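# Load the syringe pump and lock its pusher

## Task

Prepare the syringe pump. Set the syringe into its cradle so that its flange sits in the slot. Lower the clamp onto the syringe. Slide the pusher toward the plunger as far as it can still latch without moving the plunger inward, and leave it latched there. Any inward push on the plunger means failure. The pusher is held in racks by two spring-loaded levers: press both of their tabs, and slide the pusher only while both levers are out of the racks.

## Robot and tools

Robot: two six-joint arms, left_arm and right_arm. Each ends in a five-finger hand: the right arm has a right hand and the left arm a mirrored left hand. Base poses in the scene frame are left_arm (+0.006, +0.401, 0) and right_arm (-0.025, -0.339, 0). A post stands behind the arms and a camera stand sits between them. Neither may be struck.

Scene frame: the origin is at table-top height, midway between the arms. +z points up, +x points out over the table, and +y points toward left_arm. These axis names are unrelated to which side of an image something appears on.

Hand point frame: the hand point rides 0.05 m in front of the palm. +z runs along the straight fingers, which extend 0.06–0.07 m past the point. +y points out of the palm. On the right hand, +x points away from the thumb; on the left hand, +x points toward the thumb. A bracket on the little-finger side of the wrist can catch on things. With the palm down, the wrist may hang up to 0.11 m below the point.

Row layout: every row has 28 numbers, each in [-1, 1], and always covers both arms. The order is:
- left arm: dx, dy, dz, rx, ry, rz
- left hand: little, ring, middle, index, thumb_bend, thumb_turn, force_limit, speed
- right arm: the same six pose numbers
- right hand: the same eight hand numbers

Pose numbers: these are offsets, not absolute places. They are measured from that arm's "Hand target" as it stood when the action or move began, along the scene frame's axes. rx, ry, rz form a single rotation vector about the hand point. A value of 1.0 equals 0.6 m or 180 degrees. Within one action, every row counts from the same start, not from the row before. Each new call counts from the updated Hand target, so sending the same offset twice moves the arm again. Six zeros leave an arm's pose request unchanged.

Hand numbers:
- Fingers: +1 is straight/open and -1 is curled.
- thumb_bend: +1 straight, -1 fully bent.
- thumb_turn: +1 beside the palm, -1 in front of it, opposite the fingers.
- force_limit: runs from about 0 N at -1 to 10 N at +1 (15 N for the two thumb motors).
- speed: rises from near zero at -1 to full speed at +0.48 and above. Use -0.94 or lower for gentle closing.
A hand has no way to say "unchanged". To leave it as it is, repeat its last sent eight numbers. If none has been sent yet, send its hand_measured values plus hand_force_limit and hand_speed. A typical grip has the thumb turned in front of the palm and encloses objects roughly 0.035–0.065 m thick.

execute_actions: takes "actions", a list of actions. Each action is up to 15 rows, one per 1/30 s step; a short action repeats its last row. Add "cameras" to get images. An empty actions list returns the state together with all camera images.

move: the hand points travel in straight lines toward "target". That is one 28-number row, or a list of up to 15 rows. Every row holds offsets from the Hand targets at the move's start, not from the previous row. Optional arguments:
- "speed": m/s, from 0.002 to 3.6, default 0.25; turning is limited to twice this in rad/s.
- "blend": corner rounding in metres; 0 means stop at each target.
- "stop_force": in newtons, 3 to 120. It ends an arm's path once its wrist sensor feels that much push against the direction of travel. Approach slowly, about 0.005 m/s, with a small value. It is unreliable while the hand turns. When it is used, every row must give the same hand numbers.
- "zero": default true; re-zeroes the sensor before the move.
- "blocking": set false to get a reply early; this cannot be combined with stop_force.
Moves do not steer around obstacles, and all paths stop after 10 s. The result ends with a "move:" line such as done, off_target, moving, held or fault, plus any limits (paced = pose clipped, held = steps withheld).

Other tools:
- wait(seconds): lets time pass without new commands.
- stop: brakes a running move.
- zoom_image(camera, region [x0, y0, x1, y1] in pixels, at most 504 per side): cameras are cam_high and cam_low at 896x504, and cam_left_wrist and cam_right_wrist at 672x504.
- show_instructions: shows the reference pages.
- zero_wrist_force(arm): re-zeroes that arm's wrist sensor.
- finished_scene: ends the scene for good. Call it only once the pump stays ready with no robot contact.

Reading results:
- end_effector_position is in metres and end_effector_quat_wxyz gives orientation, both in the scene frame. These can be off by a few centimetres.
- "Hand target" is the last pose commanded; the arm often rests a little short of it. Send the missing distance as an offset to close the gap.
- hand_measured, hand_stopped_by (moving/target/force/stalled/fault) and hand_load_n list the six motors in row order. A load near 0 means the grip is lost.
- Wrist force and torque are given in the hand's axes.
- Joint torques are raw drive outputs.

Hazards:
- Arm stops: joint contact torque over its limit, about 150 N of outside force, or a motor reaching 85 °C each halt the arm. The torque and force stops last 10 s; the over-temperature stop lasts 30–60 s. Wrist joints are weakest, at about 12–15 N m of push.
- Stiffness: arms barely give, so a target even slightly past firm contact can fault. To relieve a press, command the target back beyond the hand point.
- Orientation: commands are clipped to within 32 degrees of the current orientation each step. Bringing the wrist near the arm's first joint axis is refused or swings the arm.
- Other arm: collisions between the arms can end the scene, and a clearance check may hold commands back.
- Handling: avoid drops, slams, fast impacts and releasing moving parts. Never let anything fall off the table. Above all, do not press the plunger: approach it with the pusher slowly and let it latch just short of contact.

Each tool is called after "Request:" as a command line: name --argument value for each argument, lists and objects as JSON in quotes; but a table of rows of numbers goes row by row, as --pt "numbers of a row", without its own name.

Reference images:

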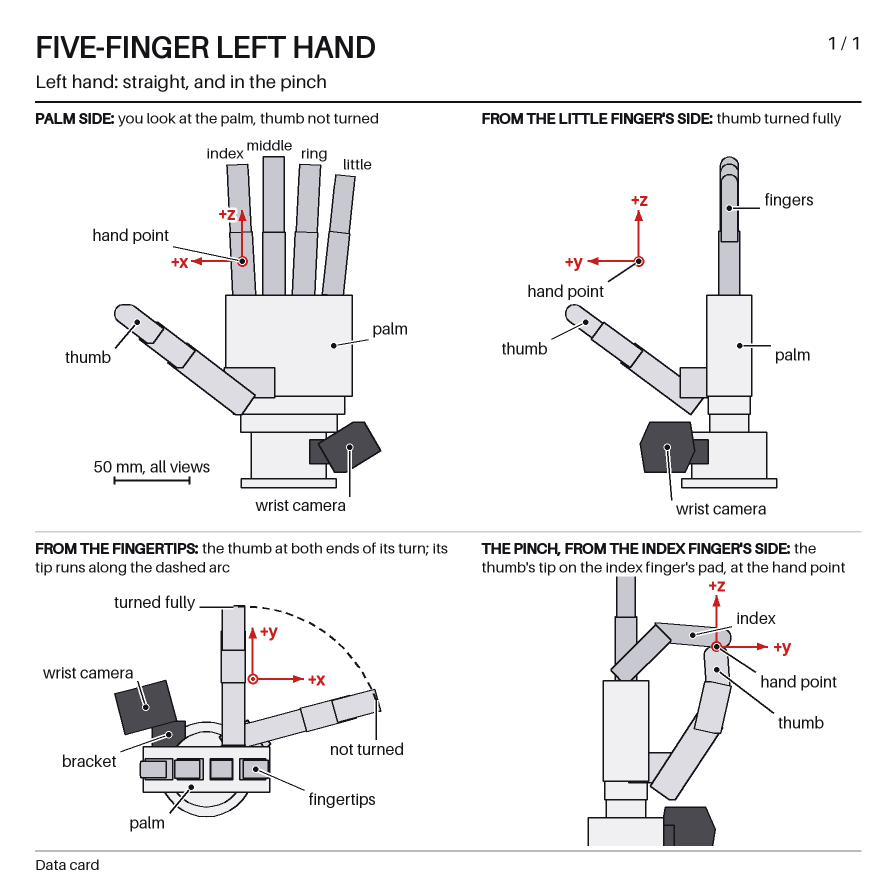

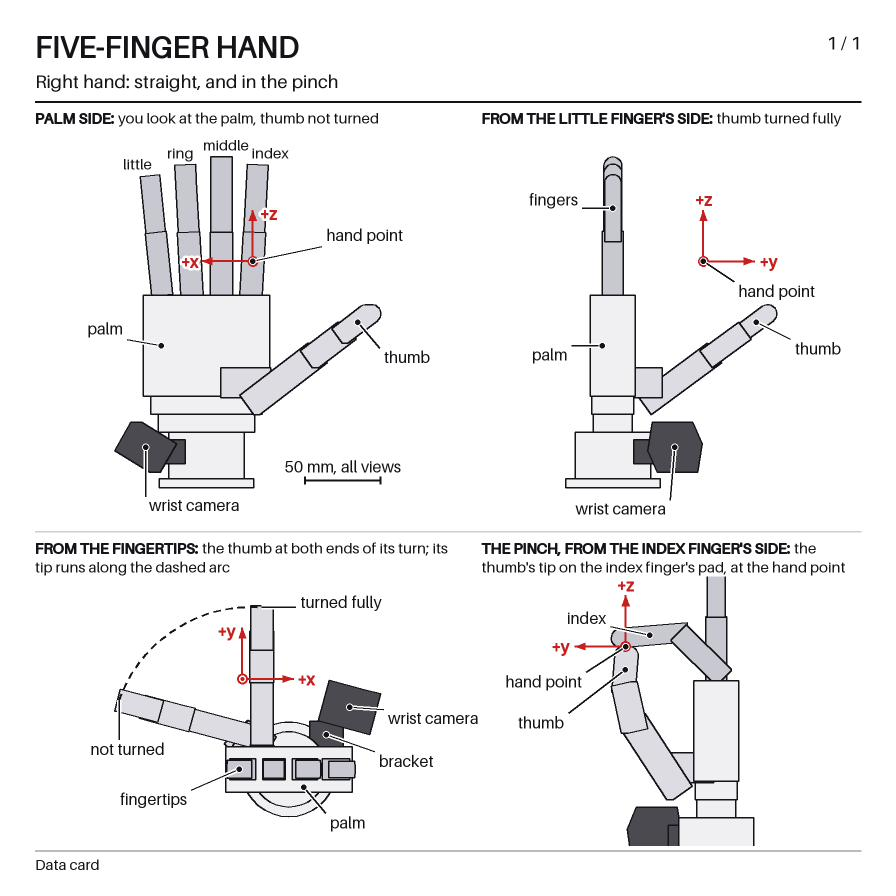

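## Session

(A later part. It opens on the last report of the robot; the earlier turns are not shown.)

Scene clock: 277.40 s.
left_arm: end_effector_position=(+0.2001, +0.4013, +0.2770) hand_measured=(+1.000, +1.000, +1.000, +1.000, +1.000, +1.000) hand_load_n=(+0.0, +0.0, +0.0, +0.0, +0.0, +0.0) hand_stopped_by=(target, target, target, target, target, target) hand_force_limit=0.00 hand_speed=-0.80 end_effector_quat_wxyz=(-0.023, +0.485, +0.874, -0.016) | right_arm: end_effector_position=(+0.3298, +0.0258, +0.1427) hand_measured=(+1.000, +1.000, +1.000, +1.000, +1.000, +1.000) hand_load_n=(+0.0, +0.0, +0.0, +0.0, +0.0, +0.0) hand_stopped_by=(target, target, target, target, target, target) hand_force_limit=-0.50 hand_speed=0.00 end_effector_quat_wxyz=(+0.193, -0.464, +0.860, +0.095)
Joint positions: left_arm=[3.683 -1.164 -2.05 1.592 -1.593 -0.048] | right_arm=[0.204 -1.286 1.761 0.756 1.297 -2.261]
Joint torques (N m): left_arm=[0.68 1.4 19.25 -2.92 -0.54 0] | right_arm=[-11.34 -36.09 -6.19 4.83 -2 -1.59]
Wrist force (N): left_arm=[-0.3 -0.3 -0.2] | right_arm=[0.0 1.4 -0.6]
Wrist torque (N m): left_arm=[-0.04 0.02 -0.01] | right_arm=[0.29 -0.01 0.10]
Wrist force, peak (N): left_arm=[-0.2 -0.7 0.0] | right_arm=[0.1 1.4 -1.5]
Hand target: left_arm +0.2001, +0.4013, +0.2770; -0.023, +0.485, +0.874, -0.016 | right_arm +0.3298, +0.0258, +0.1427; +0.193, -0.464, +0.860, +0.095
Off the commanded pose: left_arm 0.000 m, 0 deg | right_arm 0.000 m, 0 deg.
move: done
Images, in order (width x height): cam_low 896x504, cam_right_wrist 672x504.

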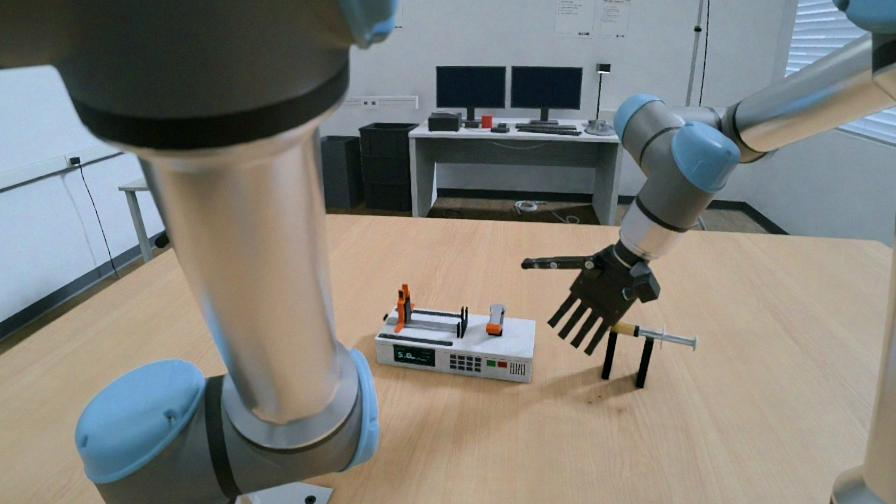

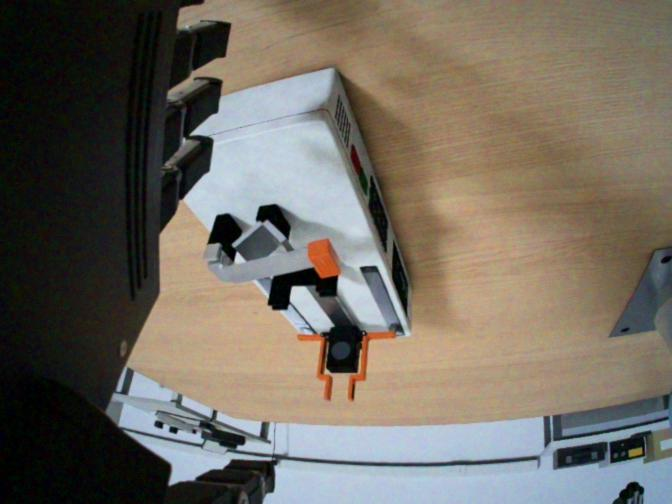

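Request:
move --target '[0,0,0,0,0,0,1,1,1,1,1,1,0,-0.8,-0.05,-0.2333,0.02,0,0,-0.3,1,1,1,1,1,1,-0.5,0]' --cameras '["cam_right_wrist","cam_low"]'

Request:
zoom_image --camera "cam_right_wrist" --region '[200, 150, 450, 400]'

Scene clock: 297.87 s.
left_arm: end_effector_position=(+0.2001, +0.4013, +0.2770) hand_measured=(+1.000, +1.000, +1.000, +1.000, +1.000, +1.000) hand_load_n=(+0.0, +0.0, +0.0, +0.0, +0.0, +0.0) hand_stopped_by=(target, target, target, target, target, target) hand_force_limit=0.00 hand_speed=-0.80 end_effector_quat_wxyz=(-0.023, +0.485, +0.874, -0.016) | right_arm: end_effector_position=(+0.2998, -0.1141, +0.1547) hand_measured=(+1.000, +1.000, +1.000, +1.000, +1.000, +1.000) hand_load_n=(+0.0, +0.0, +0.0, +0.0, +0.0, +0.0) hand_stopped_by=(target, target, target, target, target, target) hand_force_limit=-0.50 hand_speed=0.00 end_effector_quat_wxyz=(+0.215, -0.023, +0.976, -0.003)
Joint positions: left_arm=[3.683 -1.164 -2.05 1.592 -1.593 -0.048] | right_arm=[0.092 -1.678 2.137 0.682 1.625 -1.489]
Joint torques (N m): left_arm=[-0.33 0.66 19.19 -2.96 -0.49 0.14] | right_arm=[12.95 -21.25 -6.59 4.41 1.67 1.67]
Wrist force (N): left_arm=[0.1 -0.4 0.1] | right_arm=[-0.1 1.2 -0.6]
Wrist torque (N m): left_arm=[-0.07 -0.01 0.01] | right_arm=[0.27 0.01 0.00]
Wrist force, peak (N): left_arm=[0.4 -0.7 0.0] | right_arm=[0.0 1.5 -0.4]
Hand target: left_arm +0.2001, +0.4013, +0.2770; -0.023, +0.485, +0.874, -0.016 | right_arm +0.2998, -0.1141, +0.1547; +0.215, -0.023, +0.976, -0.003
Off the commanded pose: left_arm 0.000 m, 0 deg | right_arm 0.000 m, 0 deg.
move: done
Images, in order (width x height): cam_low 896x504, cam_right_wrist 672x504.

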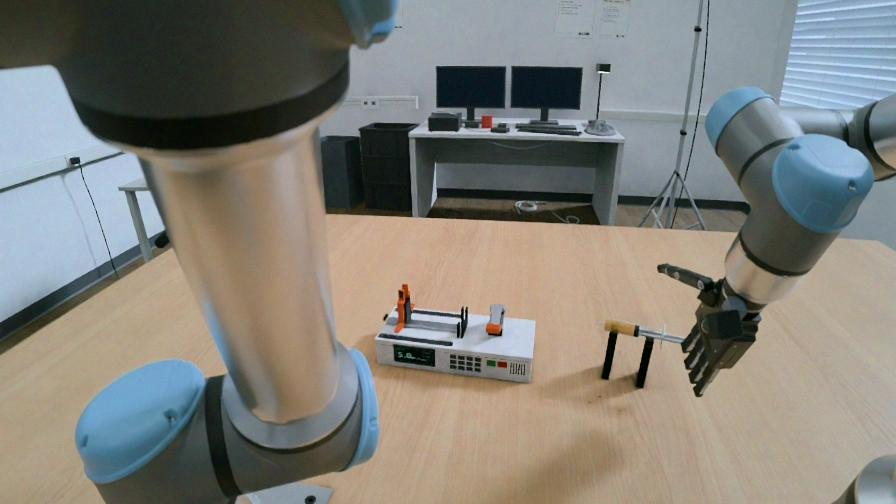

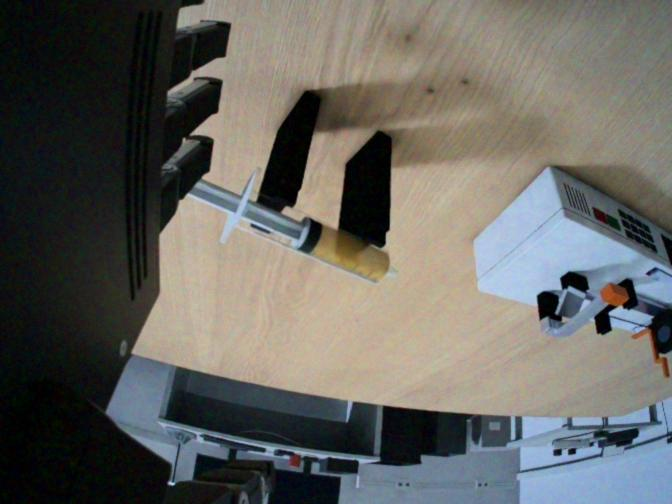

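Scaled by 2.016 from the camera's image (finer frame: 960x720).

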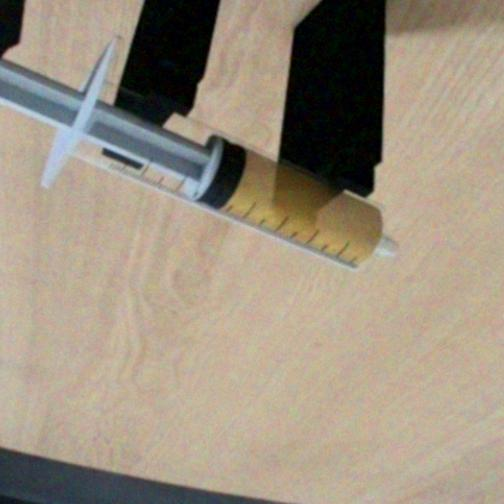

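Request:
move --target '[0,0,0,0,0,0,1,1,1,1,1,1,0,-0.8,0.0,-0.1,0.1,0,0,0,1,1,1,1,1,1,-0.5,0]' --cameras '["cam_right_wrist","cam_low","cam_high"]'

Request:
zoom_image --camera "cam_right_wrist" --region '[200, 50, 500, 350]'

Request:
zoom_image --camera "cam_high" --region '[360, 180, 580, 290]'

Scene clock: 493.70 s.
left_arm: end_effector_position=(+0.2001, +0.4013, +0.2770) hand_measured=(+1.000, +1.000, +1.000, +1.000, +1.000, +1.000) hand_load_n=(+0.0, +0.0, +0.0, +0.0, +0.0, +0.0) hand_stopped_by=(target, target, target, target, target, target) hand_force_limit=0.00 hand_speed=-0.80 end_effector_quat_wxyz=(-0.023, +0.485, +0.874, -0.016) | right_arm: end_effector_position=(+0.2998, -0.1741, +0.2148) hand_measured=(+1.000, +1.000, +1.000, +1.000, +1.000, +1.000) hand_load_n=(+0.0, +0.0, +0.0, +0.0, +0.0, +0.0) hand_stopped_by=(target, target, target, target, target, target) hand_force_limit=-0.50 hand_speed=0.00 end_effector_quat_wxyz=(+0.215, -0.023, +0.976, -0.003)
Joint positions: left_arm=[3.683 -1.164 -2.05 1.592 -1.593 -0.048] | right_arm=[-0.216 -1.841 2.101 0.884 1.496 -1.77]
Joint torques (N m): left_arm=[0.83 1.99 19.39 -2.96 -0.52 0.01] | right_arm=[-10.6 -15.52 -8.87 4.24 -1.77 -1.27]
Wrist force (N): left_arm=[0.1 0.0 0.0] | right_arm=[0.1 1.1 -0.7]
Wrist torque (N m): left_arm=[0.00 -0.03 0.00] | right_arm=[0.26 0.00 0.08]
Wrist force, peak (N): left_arm=[-0.6 -0.7 -0.1] | right_arm=[0.3 2.1 0.3]
Hand target: left_arm +0.2001, +0.4013, +0.2770; -0.023, +0.485, +0.874, -0.016 | right_arm +0.2998, -0.1741, +0.2147; +0.215, -0.023, +0.976, -0.003
Off the commanded pose: left_arm 0.000 m, 0 deg | right_arm 0.000 m, 0 deg.
move: done
Images, in order (width x height): cam_high 896x504, cam_low 896x504, cam_right_wrist 672x504.

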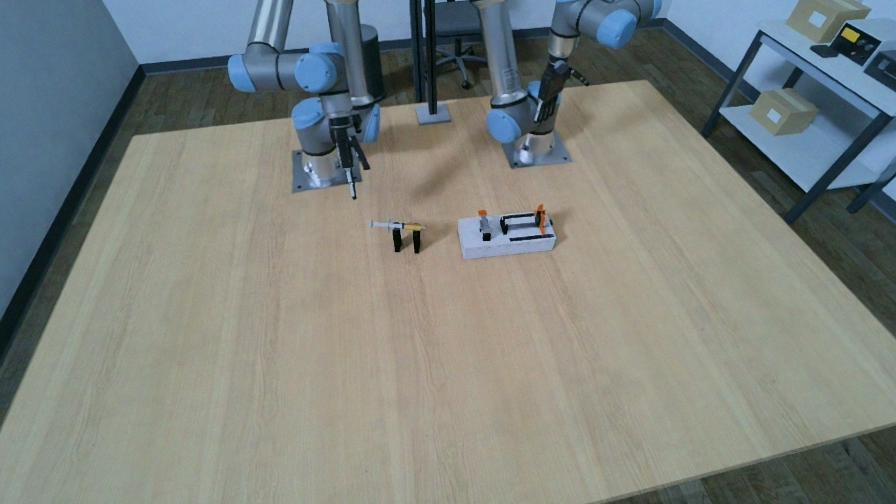

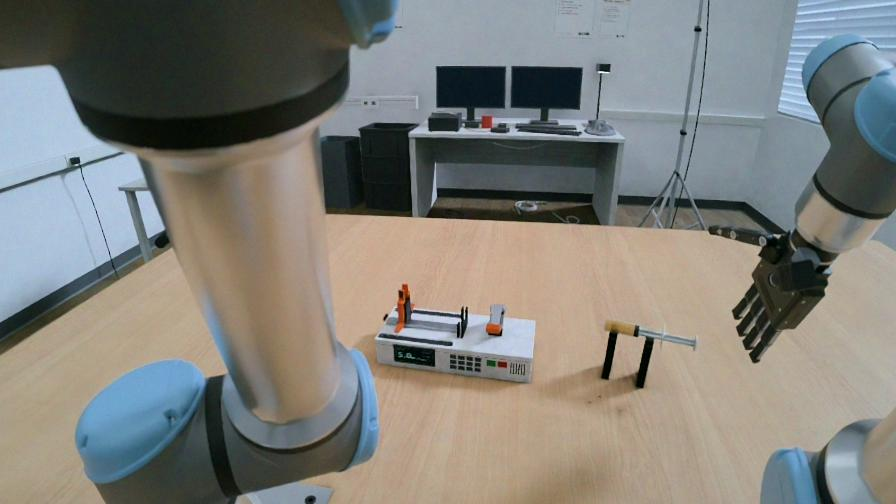

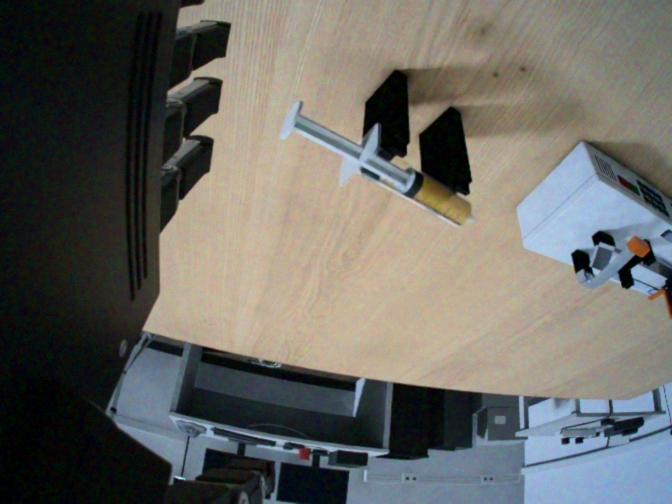

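Scaled by 1.680 from the camera's image (finer frame: 960x720).

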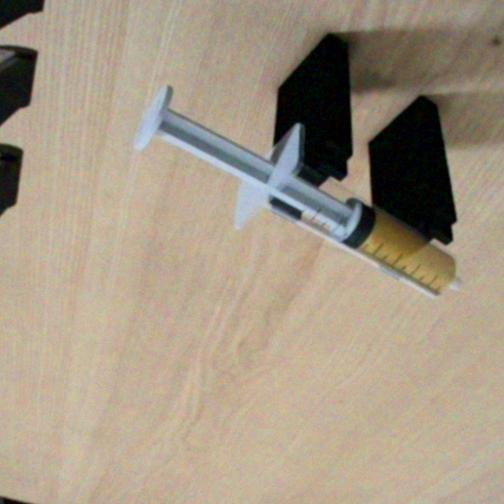

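Scaled by 2.291 from the camera's image (finer frame: 1280x720).

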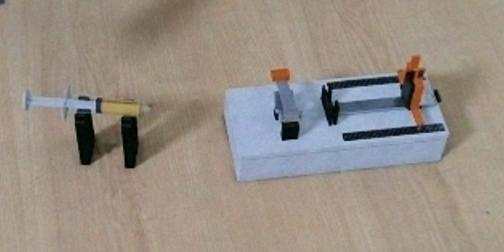

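Request:
move --target '[0,0,0,0,0,0,1,1,1,1,1,1,0,-0.8,0.1667,0.54,0.01,0,0.312,0,1,1,1,1,1,1,-0.5,0]' --cameras '["cam_right_wrist","cam_low"]'

Request:
zoom_image --camera "cam_right_wrist" --region '[180, 100, 480, 400]'

Scene clock: 560.27 s.
left_arm: end_effector_position=(+0.2001, +0.4013, +0.2770) hand_measured=(+1.000, +1.000, +1.000, +1.000, +1.000, +1.000) hand_load_n=(+0.0, +0.0, +0.0, +0.0, +0.0, +0.0) hand_stopped_by=(target, target, target, target, target, target) hand_force_limit=0.00 hand_speed=-0.80 end_effector_quat_wxyz=(-0.023, +0.485, +0.874, -0.016) | right_arm: end_effector_position=(+0.3998, +0.1499, +0.2207) hand_measured=(+1.000, +1.000, +1.000, +1.000, +1.000, +1.000) hand_load_n=(+0.0, +0.0, +0.0, +0.0, +0.0, +0.0) hand_stopped_by=(target, target, target, target, target, target) hand_force_limit=-0.50 hand_speed=0.00 end_effector_quat_wxyz=(-0.270, -0.022, +0.963, +0.008)
Joint positions: left_arm=[3.683 -1.164 -2.05 1.592 -1.593 -0.048] | right_arm=[0.431 -0.543 0.493 2.114 1.325 -1.199]
Joint torques (N m): left_arm=[0.93 0.19 18.74 -3.08 -0.55 0.02] | right_arm=[12.3 -39.75 -25.06 6 1.56 -1.69]
Wrist force (N): left_arm=[-0.1 -0.5 0.1] | right_arm=[-0.7 1.0 0.1]
Wrist torque (N m): left_arm=[-0.08 0.00 0.00] | right_arm=[0.21 0.23 -0.10]
Wrist force, peak (N): left_arm=[0.3 -0.8 0.2] | right_arm=[-1.3 1.9 0.5]
Hand target: left_arm +0.2001, +0.4013, +0.2770; -0.023, +0.485, +0.874, -0.016 | right_arm +0.3998, +0.1499, +0.2207; -0.270, -0.022, +0.963, +0.008
Off the commanded pose: left_arm 0.000 m, 0 deg | right_arm 0.000 m, 0 deg.
move: done
Images, in order (width x height): cam_low 896x504, cam_right_wrist 672x504.

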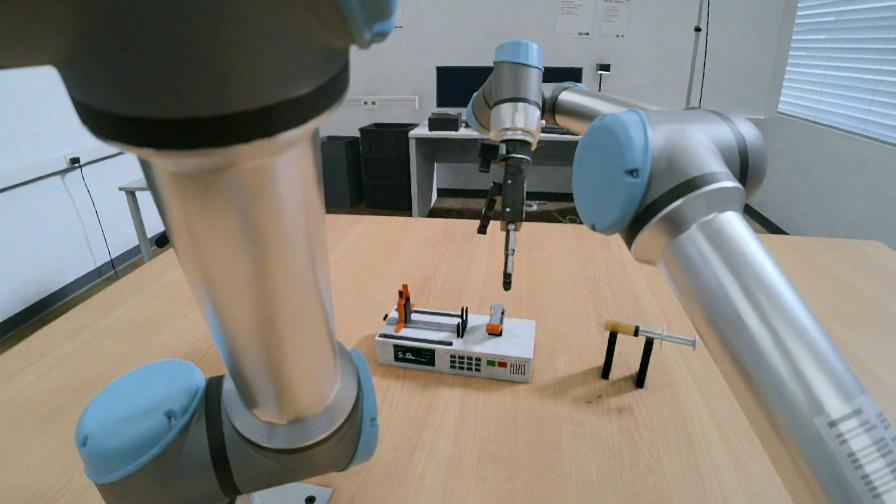

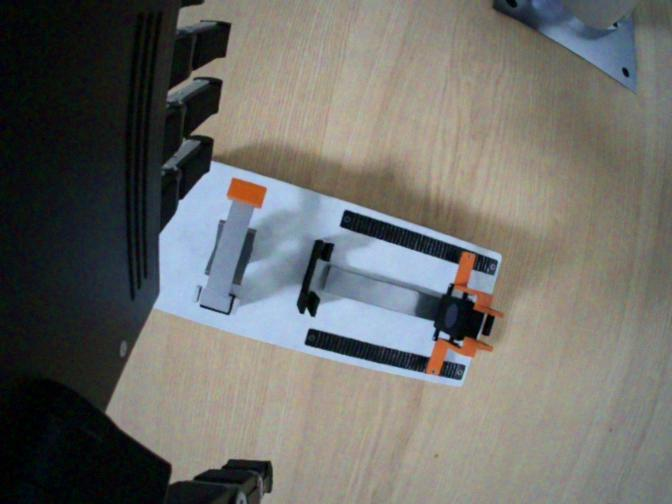

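Scaled by 1.680 from the camera's image (finer frame: 960x720).

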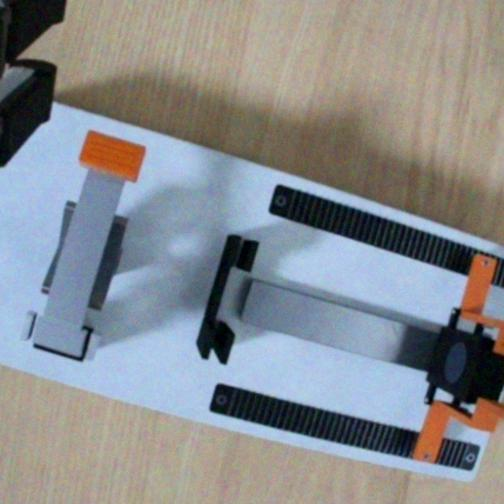

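Request:
move --target '[0,0,0,0,0,0,1,1,1,1,1,1,0,-0.8,0.0,-0.2,-0.0845,0.288,-0.2885,0.421,1,1,1,1,1,1,-0.5,0]' --cameras '["cam_right_wrist","cam_low"]'

Request:
zoom_image --camera "cam_right_wrist" --region '[200, 100, 500, 400]'

Scene clock: 845.60 s.
left_arm: end_effector_position=(+0.2001, +0.4013, +0.2770) hand_measured=(+1.000, +1.000, +1.000, +1.000, +1.000, +1.000) hand_load_n=(+0.0, +0.0, +0.0, +0.0, +0.0, +0.0) hand_stopped_by=(target, target, target, target, target, target) hand_force_limit=0.00 hand_speed=-0.80 end_effector_quat_wxyz=(-0.023, +0.485, +0.874, -0.016) | right_arm: end_effector_position=(+0.3998, +0.0299, +0.1700) hand_measured=(+1.000, +1.000, +1.000, +1.000, +1.000, +1.000) hand_load_n=(+0.0, +0.0, +0.0, +0.0, +0.0, +0.0) hand_stopped_by=(target, target, target, target, target, target) hand_force_limit=-0.50 hand_speed=0.00 end_effector_quat_wxyz=(-0.217, +0.672, -0.673, -0.219)
Joint positions: left_arm=[3.683 -1.164 -2.05 1.592 -1.593 -0.048] | right_arm=[0.08 -0.963 1.349 1.094 0.95 -2.983]
Joint torques (N m): left_arm=[-0.4 1.45 19.57 -3.21 -0.78 0.06] | right_arm=[-11.95 -27.57 -5.06 5 -2.76 -1.64]
Wrist force (N): left_arm=[-0.3 -0.4 0.0] | right_arm=[0.6 1.2 -0.6]
Wrist torque (N m): left_arm=[-0.06 0.02 -0.01] | right_arm=[0.27 -0.13 0.16]
Wrist force, peak (N): left_arm=[0.0 -0.8 0.3] | right_arm=[0.5 1.6 -0.6]
Hand target: left_arm +0.2001, +0.4013, +0.2770; -0.023, +0.485, +0.874, -0.016 | right_arm +0.3998, +0.0299, +0.1700; -0.217, +0.672, -0.673, -0.219
Off the commanded pose: left_arm 0.000 m, 0 deg | right_arm 0.000 m, 0 deg.
move: done
Images, in order (width x height): cam_low 896x504, cam_right_wrist 672x504.

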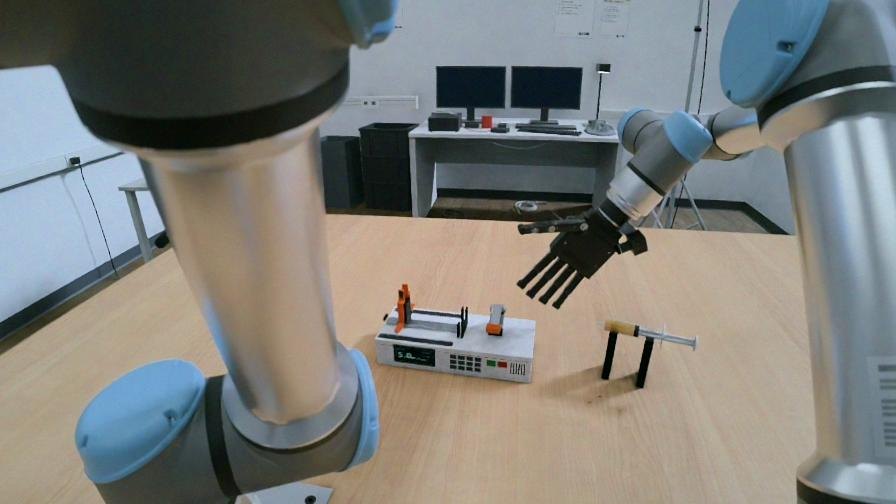

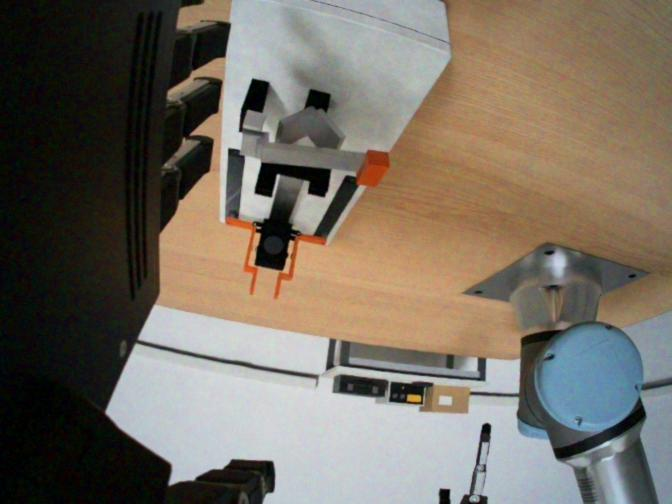

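Scaled by 1.680 from the camera's image (finer frame: 960x720).

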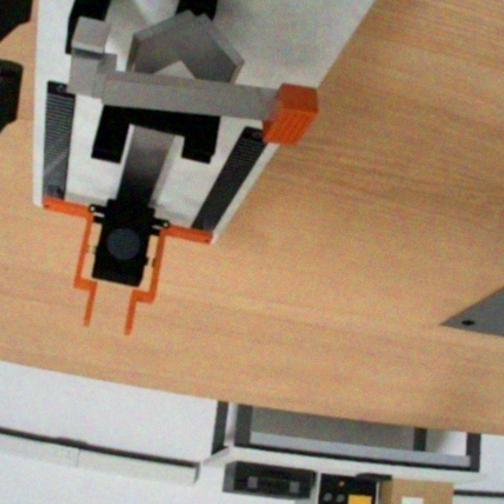

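Request:
move --pt "0 0 0 0 0 0 1 1 1 1 1 1 0 -0.8 0.05 0 0.35 0 0 0 1 1 1 1 1 1 -0.5 0" --pt "0 0 0 0 0 0 1 1 1 1 1 1 0 -0.8 0.08 -0.273 0.3 0.3774 -0.2825 0.6862 1 1 1 1 1 1 -0.5 0" --cameras '["all"]' --speed 0.3

Scene clock: 987.63 s.
left_arm: end_effector_position=(+0.2001, +0.4013, +0.2770) hand_measured=(+1.000, +1.000, +1.000, +1.000, +1.000, +1.000) hand_load_n=(+0.0, +0.5, +0.0, +0.0, +0.0, +0.0) hand_stopped_by=(target, target, target, target, target, target) hand_force_limit=0.00 hand_speed=-0.80 end_effector_quat_wxyz=(-0.023, +0.485, +0.874, -0.016) | right_arm: end_effector_position=(+0.4478, -0.1339, +0.3501) hand_measured=(+1.000, +1.000, +1.000, +1.000, +1.000, +1.000) hand_load_n=(+0.0, +0.0, +0.0, +0.0, +0.0, -0.5) hand_stopped_by=(target, target, target, target, target, target) hand_force_limit=-0.50 hand_speed=0.00 end_effector_quat_wxyz=(-0.397, +0.687, +0.527, -0.304)
Joint positions: left_arm=[3.683 -1.164 -2.05 1.592 -1.593 -0.048] | right_arm=[0.031 -0.666 0.622 2.636 1.276 -6.108]
Joint torques (N m): left_arm=[0.1 0.9 19.51 -3.36 -0.91 0.06] | right_arm=[8.43 -57.17 -6.5 -0.24 1.54 -1.96]
Wrist force (N): left_arm=[-0.1 -0.4 -0.2] | right_arm=[-0.3 2.9 -1.3]
Wrist torque (N m): left_arm=[-0.06 -0.02 0.00] | right_arm=[0.74 0.12 0.11]
Wrist force, peak (N): left_arm=[-0.5 -0.8 0.0] | right_arm=[-0.2 3.4 -1.9]
Hand target: left_arm +0.2001, +0.4013, +0.2770; -0.023, +0.485, +0.874, -0.016 | right_arm +0.4478, -0.1339, +0.3500; -0.397, +0.687, +0.527, -0.304
Off the commanded pose: left_arm 0.000 m, 0 deg | right_arm 0.000 m, 0 deg.
move: done

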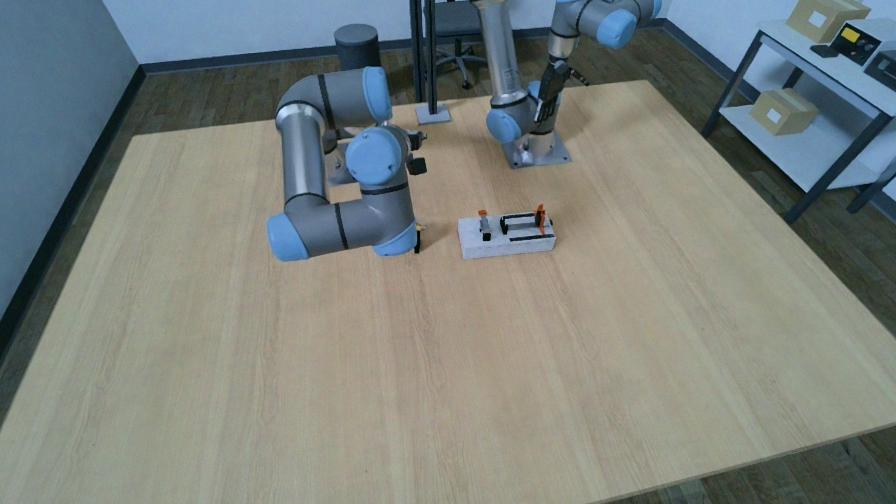

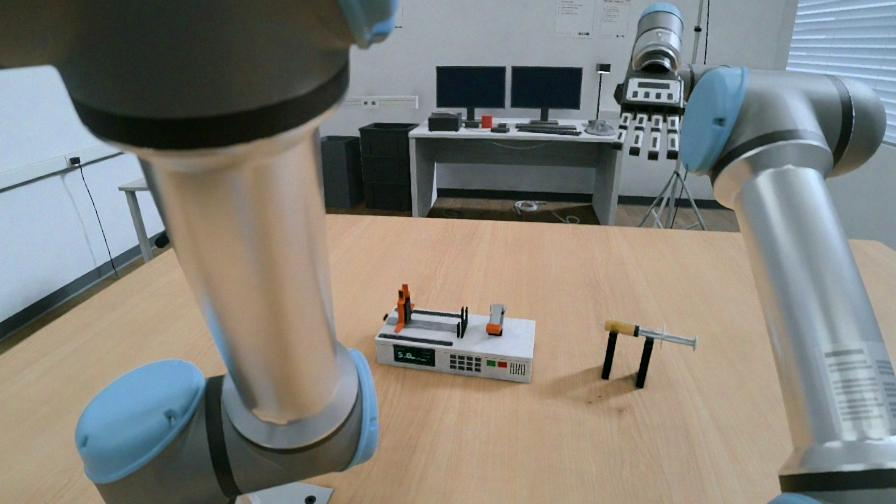

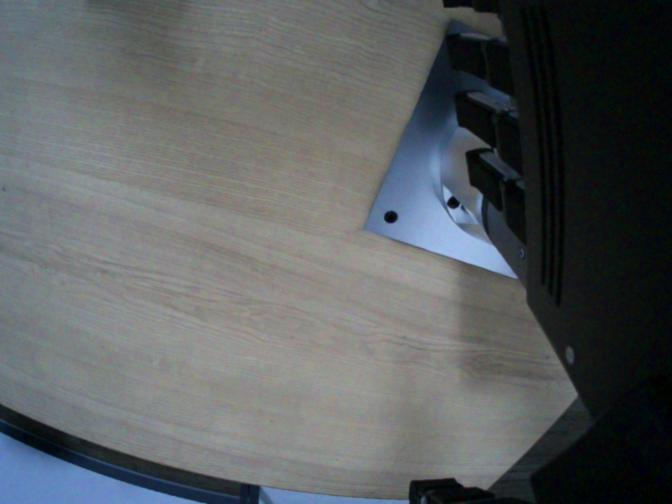

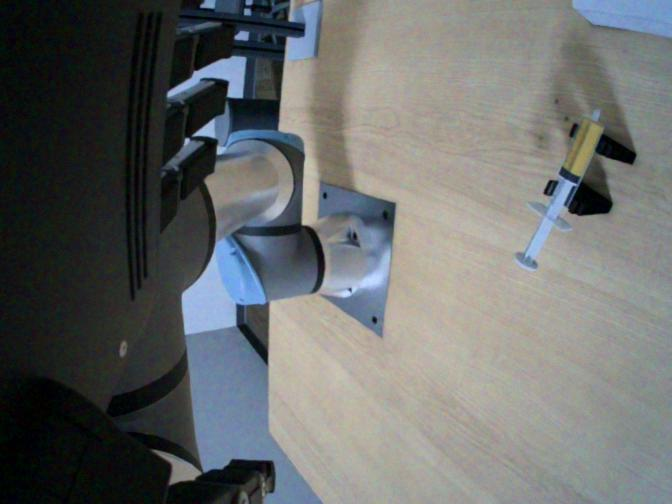

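Request:
move --target '[0,0,0,0,0,0,1,1,1,1,1,1,0,-0.8,-0.008,0.0,-0.25,0,0,0,1,1,1,1,1,1,-0.5,0]' --cameras '["cam_right_wrist","cam_low"]' --speed 0.2

Request:
zoom_image --camera "cam_right_wrist" --region '[350, 100, 650, 400]'

Scene clock: 1011.50 s.
left_arm: end_effector_position=(+0.2001, +0.4013, +0.2770) hand_measured=(+1.000, +1.000, +1.000, +1.000, +1.000, +1.000) hand_load_n=(+0.0, +0.0, -0.5, +0.0, +0.0, +0.0) hand_stopped_by=(target, target, target, target, target, target) hand_force_limit=0.00 hand_speed=-0.80 end_effector_quat_wxyz=(-0.023, +0.485, +0.874, -0.016) | right_arm: end_effector_position=(+0.4430, -0.1339, +0.2001) hand_measured=(+1.000, +1.000, +1.000, +1.000, +1.000, +1.000) hand_load_n=(+0.0, +0.0, +0.0, -0.5, +0.0, -0.5) hand_stopped_by=(target, target, target, target, target, target) hand_force_limit=-0.50 hand_speed=0.00 end_effector_quat_wxyz=(-0.397, +0.687, +0.527, -0.304)
Joint positions: left_arm=[3.683 -1.164 -2.05 1.592 -1.593 -0.048] | right_arm=[0.032 -0.617 0.917 2.292 1.275 -6.108]
Joint torques (N m): left_arm=[0.43 1.23 19.1 -3.48 -0.93 0.14] | right_arm=[-10.74 -36.89 -7.44 -0.25 -1.92 -1.6]
Wrist force (N): left_arm=[-0.3 -0.3 0.0] | right_arm=[-0.5 2.8 -1.1]
Wrist torque (N m): left_arm=[-0.04 0.03 -0.02] | right_arm=[0.70 0.12 0.08]
Wrist force, peak (N): left_arm=[-0.3 -0.9 -0.2] | right_arm=[-0.2 4.1 -0.5]
Hand target: left_arm +0.2001, +0.4013, +0.2770; -0.023, +0.485, +0.874, -0.016 | right_arm +0.4430, -0.1339, +0.2000; -0.397, +0.687, +0.527, -0.304
Off the commanded pose: left_arm 0.000 m, 0 deg | right_arm 0.000 m, 0 deg.
move: done
Images, in order (width x height): cam_low 896x504, cam_right_wrist 672x504.

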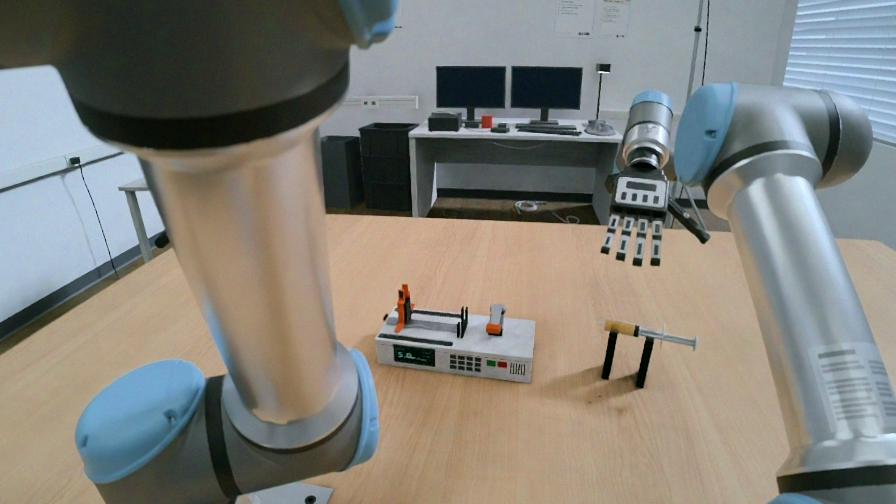

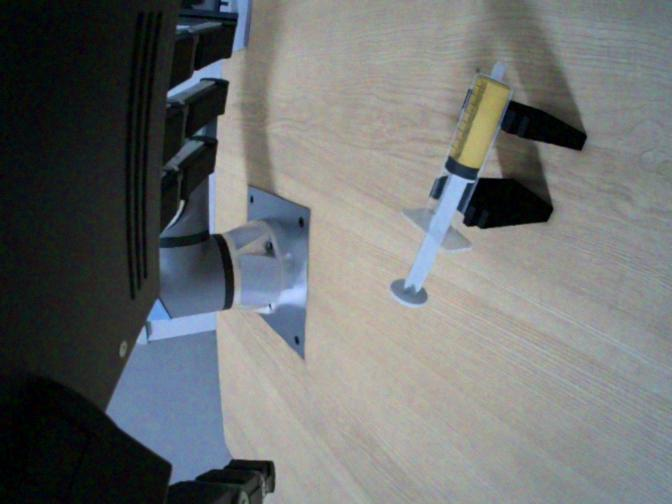

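Scaled by 1.680 from the camera's image (finer frame: 960x720).

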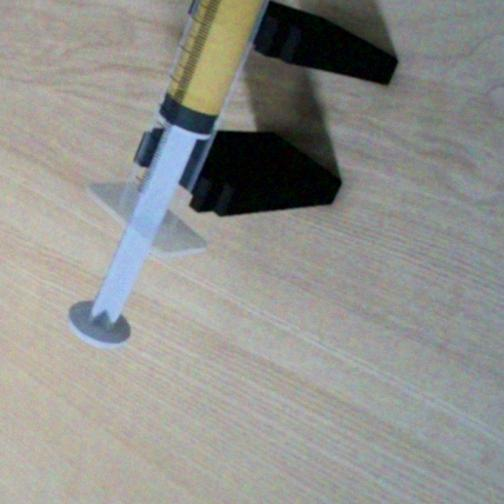

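Request:
move --target '[0.1665,-0.484,-0.0783,-0.0037,-0.0178,-0.195,-1,-1,-1,0,1,1,-0.5,0,0,0,0,0,0,0,-1,-1,-1,0.3,0.3,-0.5,-0.5,0]' --cameras '["all"]' --speed 0.25

Request:
zoom_image --camera "cam_left_wrist" --region '[150, 50, 550, 450]'

Request:
zoom_image --camera "cam_right_wrist" --region '[150, 50, 600, 450]'

Scene clock: 1135.20 s.
left_arm: end_effector_position=(+0.2999, +0.1110, +0.2301) hand_measured=(-1.000, -1.000, -1.000, +0.000, +1.000, +1.000) hand_load_n=(+0.0, +0.0, +0.0, +0.0, +0.0, +0.0) hand_stopped_by=(target, target, target, target, target, target) hand_force_limit=-0.50 hand_speed=0.00 end_effector_quat_wxyz=(+0.000, +0.726, +0.687, +0.000) | right_arm: end_effector_position=(+0.4430, -0.1339, +0.2000) hand_measured=(-1.000, -1.000, -1.000, +0.300, +0.300, -0.500) hand_load_n=(+0.0, +0.0, +0.0, +0.0, +0.0, +0.0) hand_stopped_by=(target, target, target, target, target, target) hand_force_limit=-0.50 hand_speed=0.00 end_effector_quat_wxyz=(-0.397, +0.687, +0.527, -0.304)
Joint positions: left_arm=[2.58 -1.782 -1.61 1.822 -1.571 -0.539] | right_arm=[0.032 -0.617 0.917 2.292 1.275 -6.108]
Joint torques (N m): left_arm=[-8.05 18.04 30.38 -4.3 -1.26 2.17] | right_arm=[-11.06 -38.39 -7.3 2.15 -1.01 -1.08]
Wrist force (N): left_arm=[-0.2 -0.3 -0.1] | right_arm=[-0.5 2.6 -1.0]
Wrist torque (N m): left_arm=[-0.06 0.00 -0.03] | right_arm=[0.69 0.12 0.07]
Wrist force, peak (N): left_arm=[-1.8 -0.1 0.6] | right_arm=[-0.4 3.2 -1.2]
Hand target: left_arm +0.3000, +0.1109, +0.2301; +0.000, +0.726, +0.687, +0.000 | right_arm +0.4430, -0.1339, +0.2000; -0.397, +0.687, +0.527, -0.304
Off the commanded pose: left_arm 0.000 m, 0 deg | right_arm 0.000 m, 0 deg.
move: done

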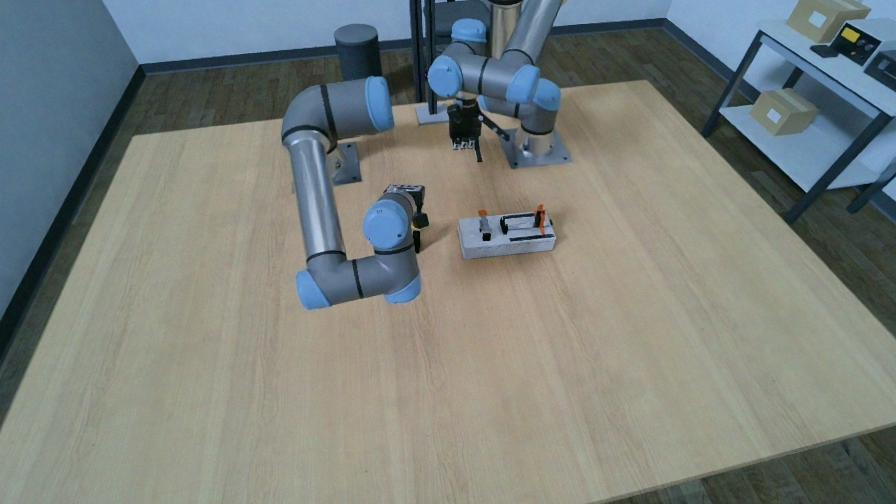

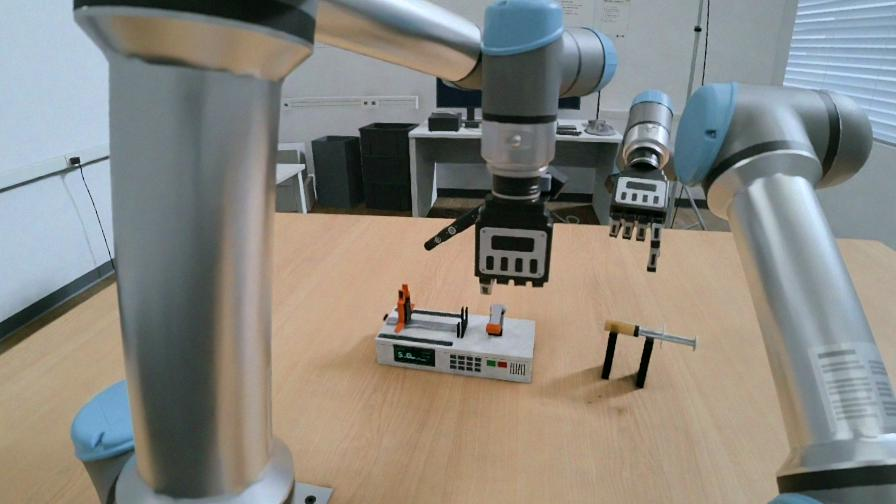

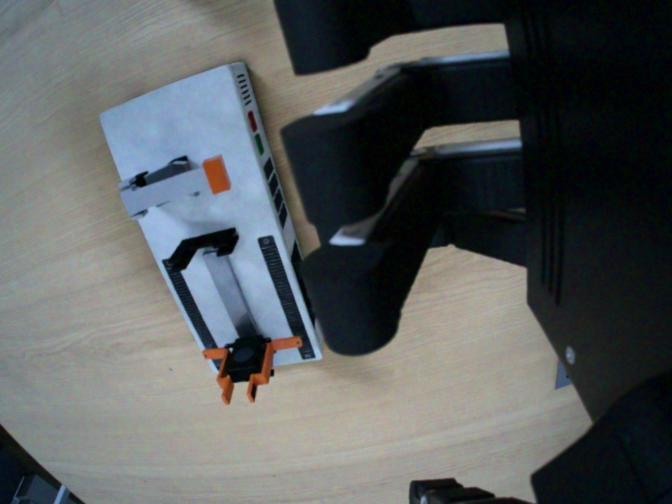

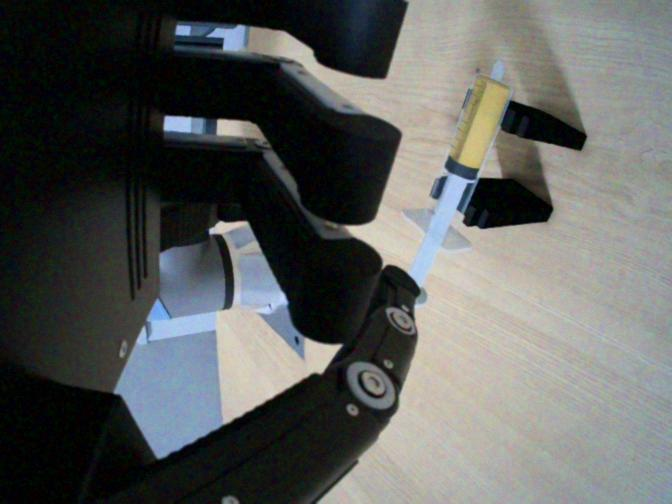

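Scaled by 1.260 from the camera's image (finer frame: 960x720).

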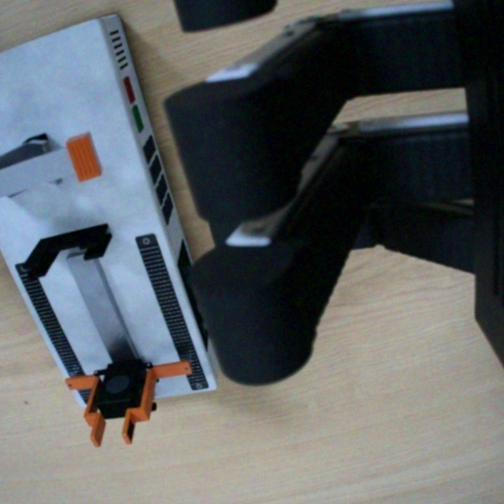

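Scaled by 1.120 from the camera's image (finer frame: 960x720).

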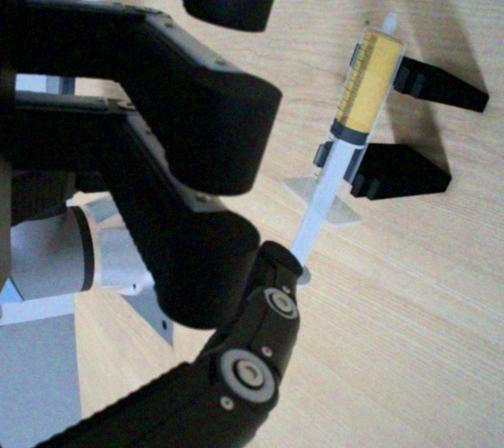

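Request:
move --target '[0,0,0,0,0,0,1,1,1,0,1,1,-0.5,0,0,0,0,0,0,0,1,1,1,0.3,0.3,-0.5,-0.5,0]' --cameras '["cam_left_wrist","cam_right_wrist"]' --speed 0.25

Request:
zoom_image --camera "cam_left_wrist" --region '[100, 50, 500, 450]'

Request:
zoom_image --camera "cam_right_wrist" --region '[200, 50, 600, 450]'

Scene clock: 1163.80 s.
left_arm: end_effector_position=(+0.3000, +0.1109, +0.2301) hand_measured=(+1.000, +1.000, +1.000, +0.000, +1.000, +1.000) hand_load_n=(+0.0, +0.0, +0.0, -0.5, +0.0, +0.0) hand_stopped_by=(target, target, target, target, target, target) hand_force_limit=-0.50 hand_speed=0.00 end_effector_quat_wxyz=(+0.000, +0.726, +0.687, +0.000) | right_arm: end_effector_position=(+0.4430, -0.1339, +0.2000) hand_measured=(+1.000, +1.000, +1.000, +0.300, +0.300, -0.500) hand_load_n=(+0.0, +0.0, +0.0, +0.0, +0.0, +0.0) hand_stopped_by=(target, target, target, target, target, target) hand_force_limit=-0.50 hand_speed=0.00 end_effector_quat_wxyz=(-0.397, +0.687, +0.527, -0.304)
Joint positions: left_arm=[2.58 -1.782 -1.61 1.822 -1.571 -0.539] | right_arm=[0.032 -0.617 0.917 2.292 1.275 -6.108]
Joint torques (N m): left_arm=[-7.46 18.18 28.58 -4.06 -1.34 1.6] | right_arm=[-9.9 -41 -8.28 4.71 0.82 0.25]
Wrist force (N): left_arm=[0.1 0.0 -0.1] | right_arm=[-0.5 2.7 -1.1]
Wrist torque (N m): left_arm=[-0.01 -0.05 -0.03] | right_arm=[0.69 0.12 0.07]
Wrist force, peak (N): left_arm=[-0.6 -0.6 0.3] | right_arm=[-0.3 3.1 -1.2]
Hand target: left_arm +0.3000, +0.1109, +0.2301; +0.000, +0.726, +0.687, +0.000 | right_arm +0.4430, -0.1339, +0.2000; -0.397, +0.687, +0.527, -0.304
Off the commanded pose: left_arm 0.000 m, 0 deg | right_arm 0.000 m, 0 deg.
move: done

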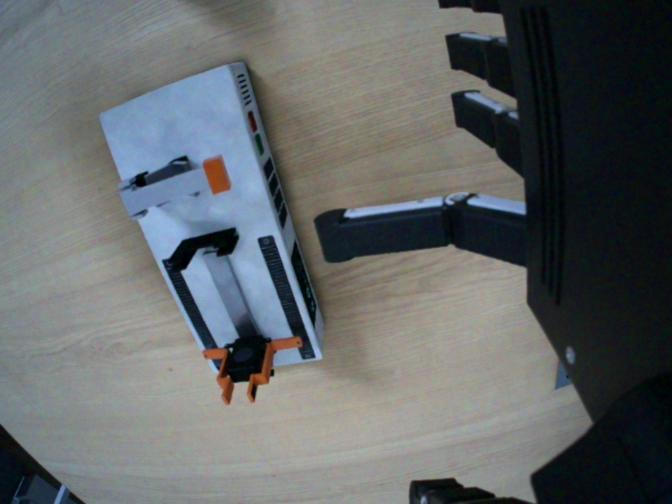

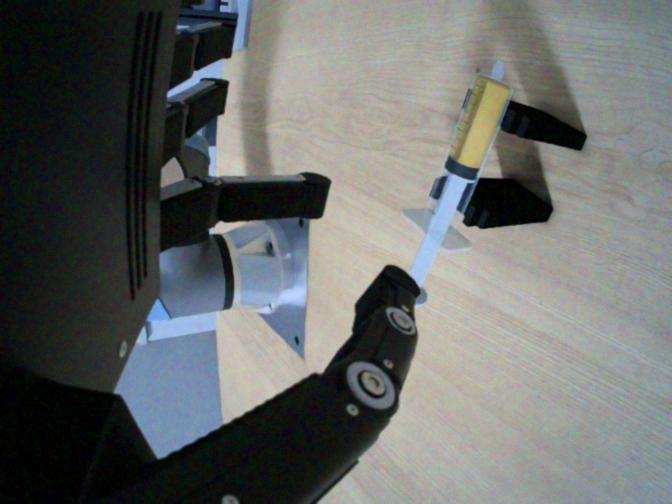

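Scaled by 1.260 from the camera's image (finer frame: 960x720).

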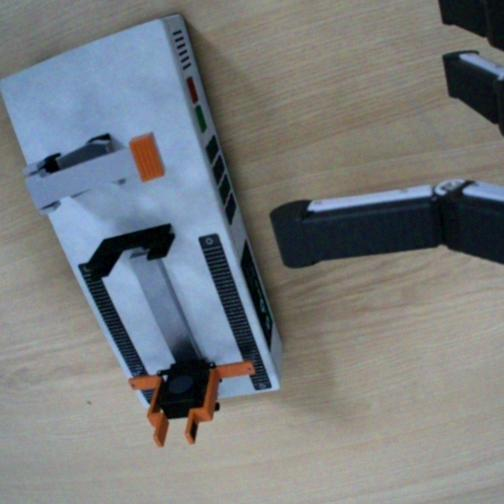

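Scaled by 1.260 from the camera's image (finer frame: 960x720).

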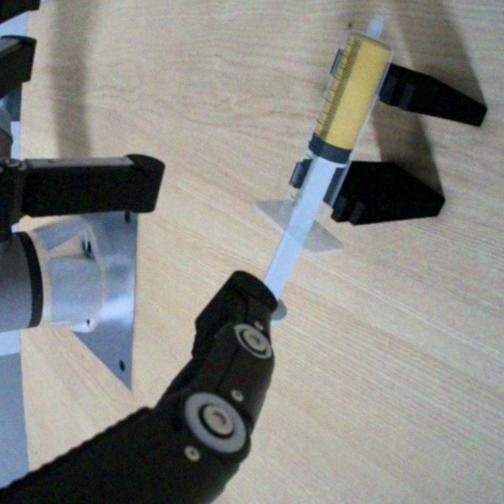

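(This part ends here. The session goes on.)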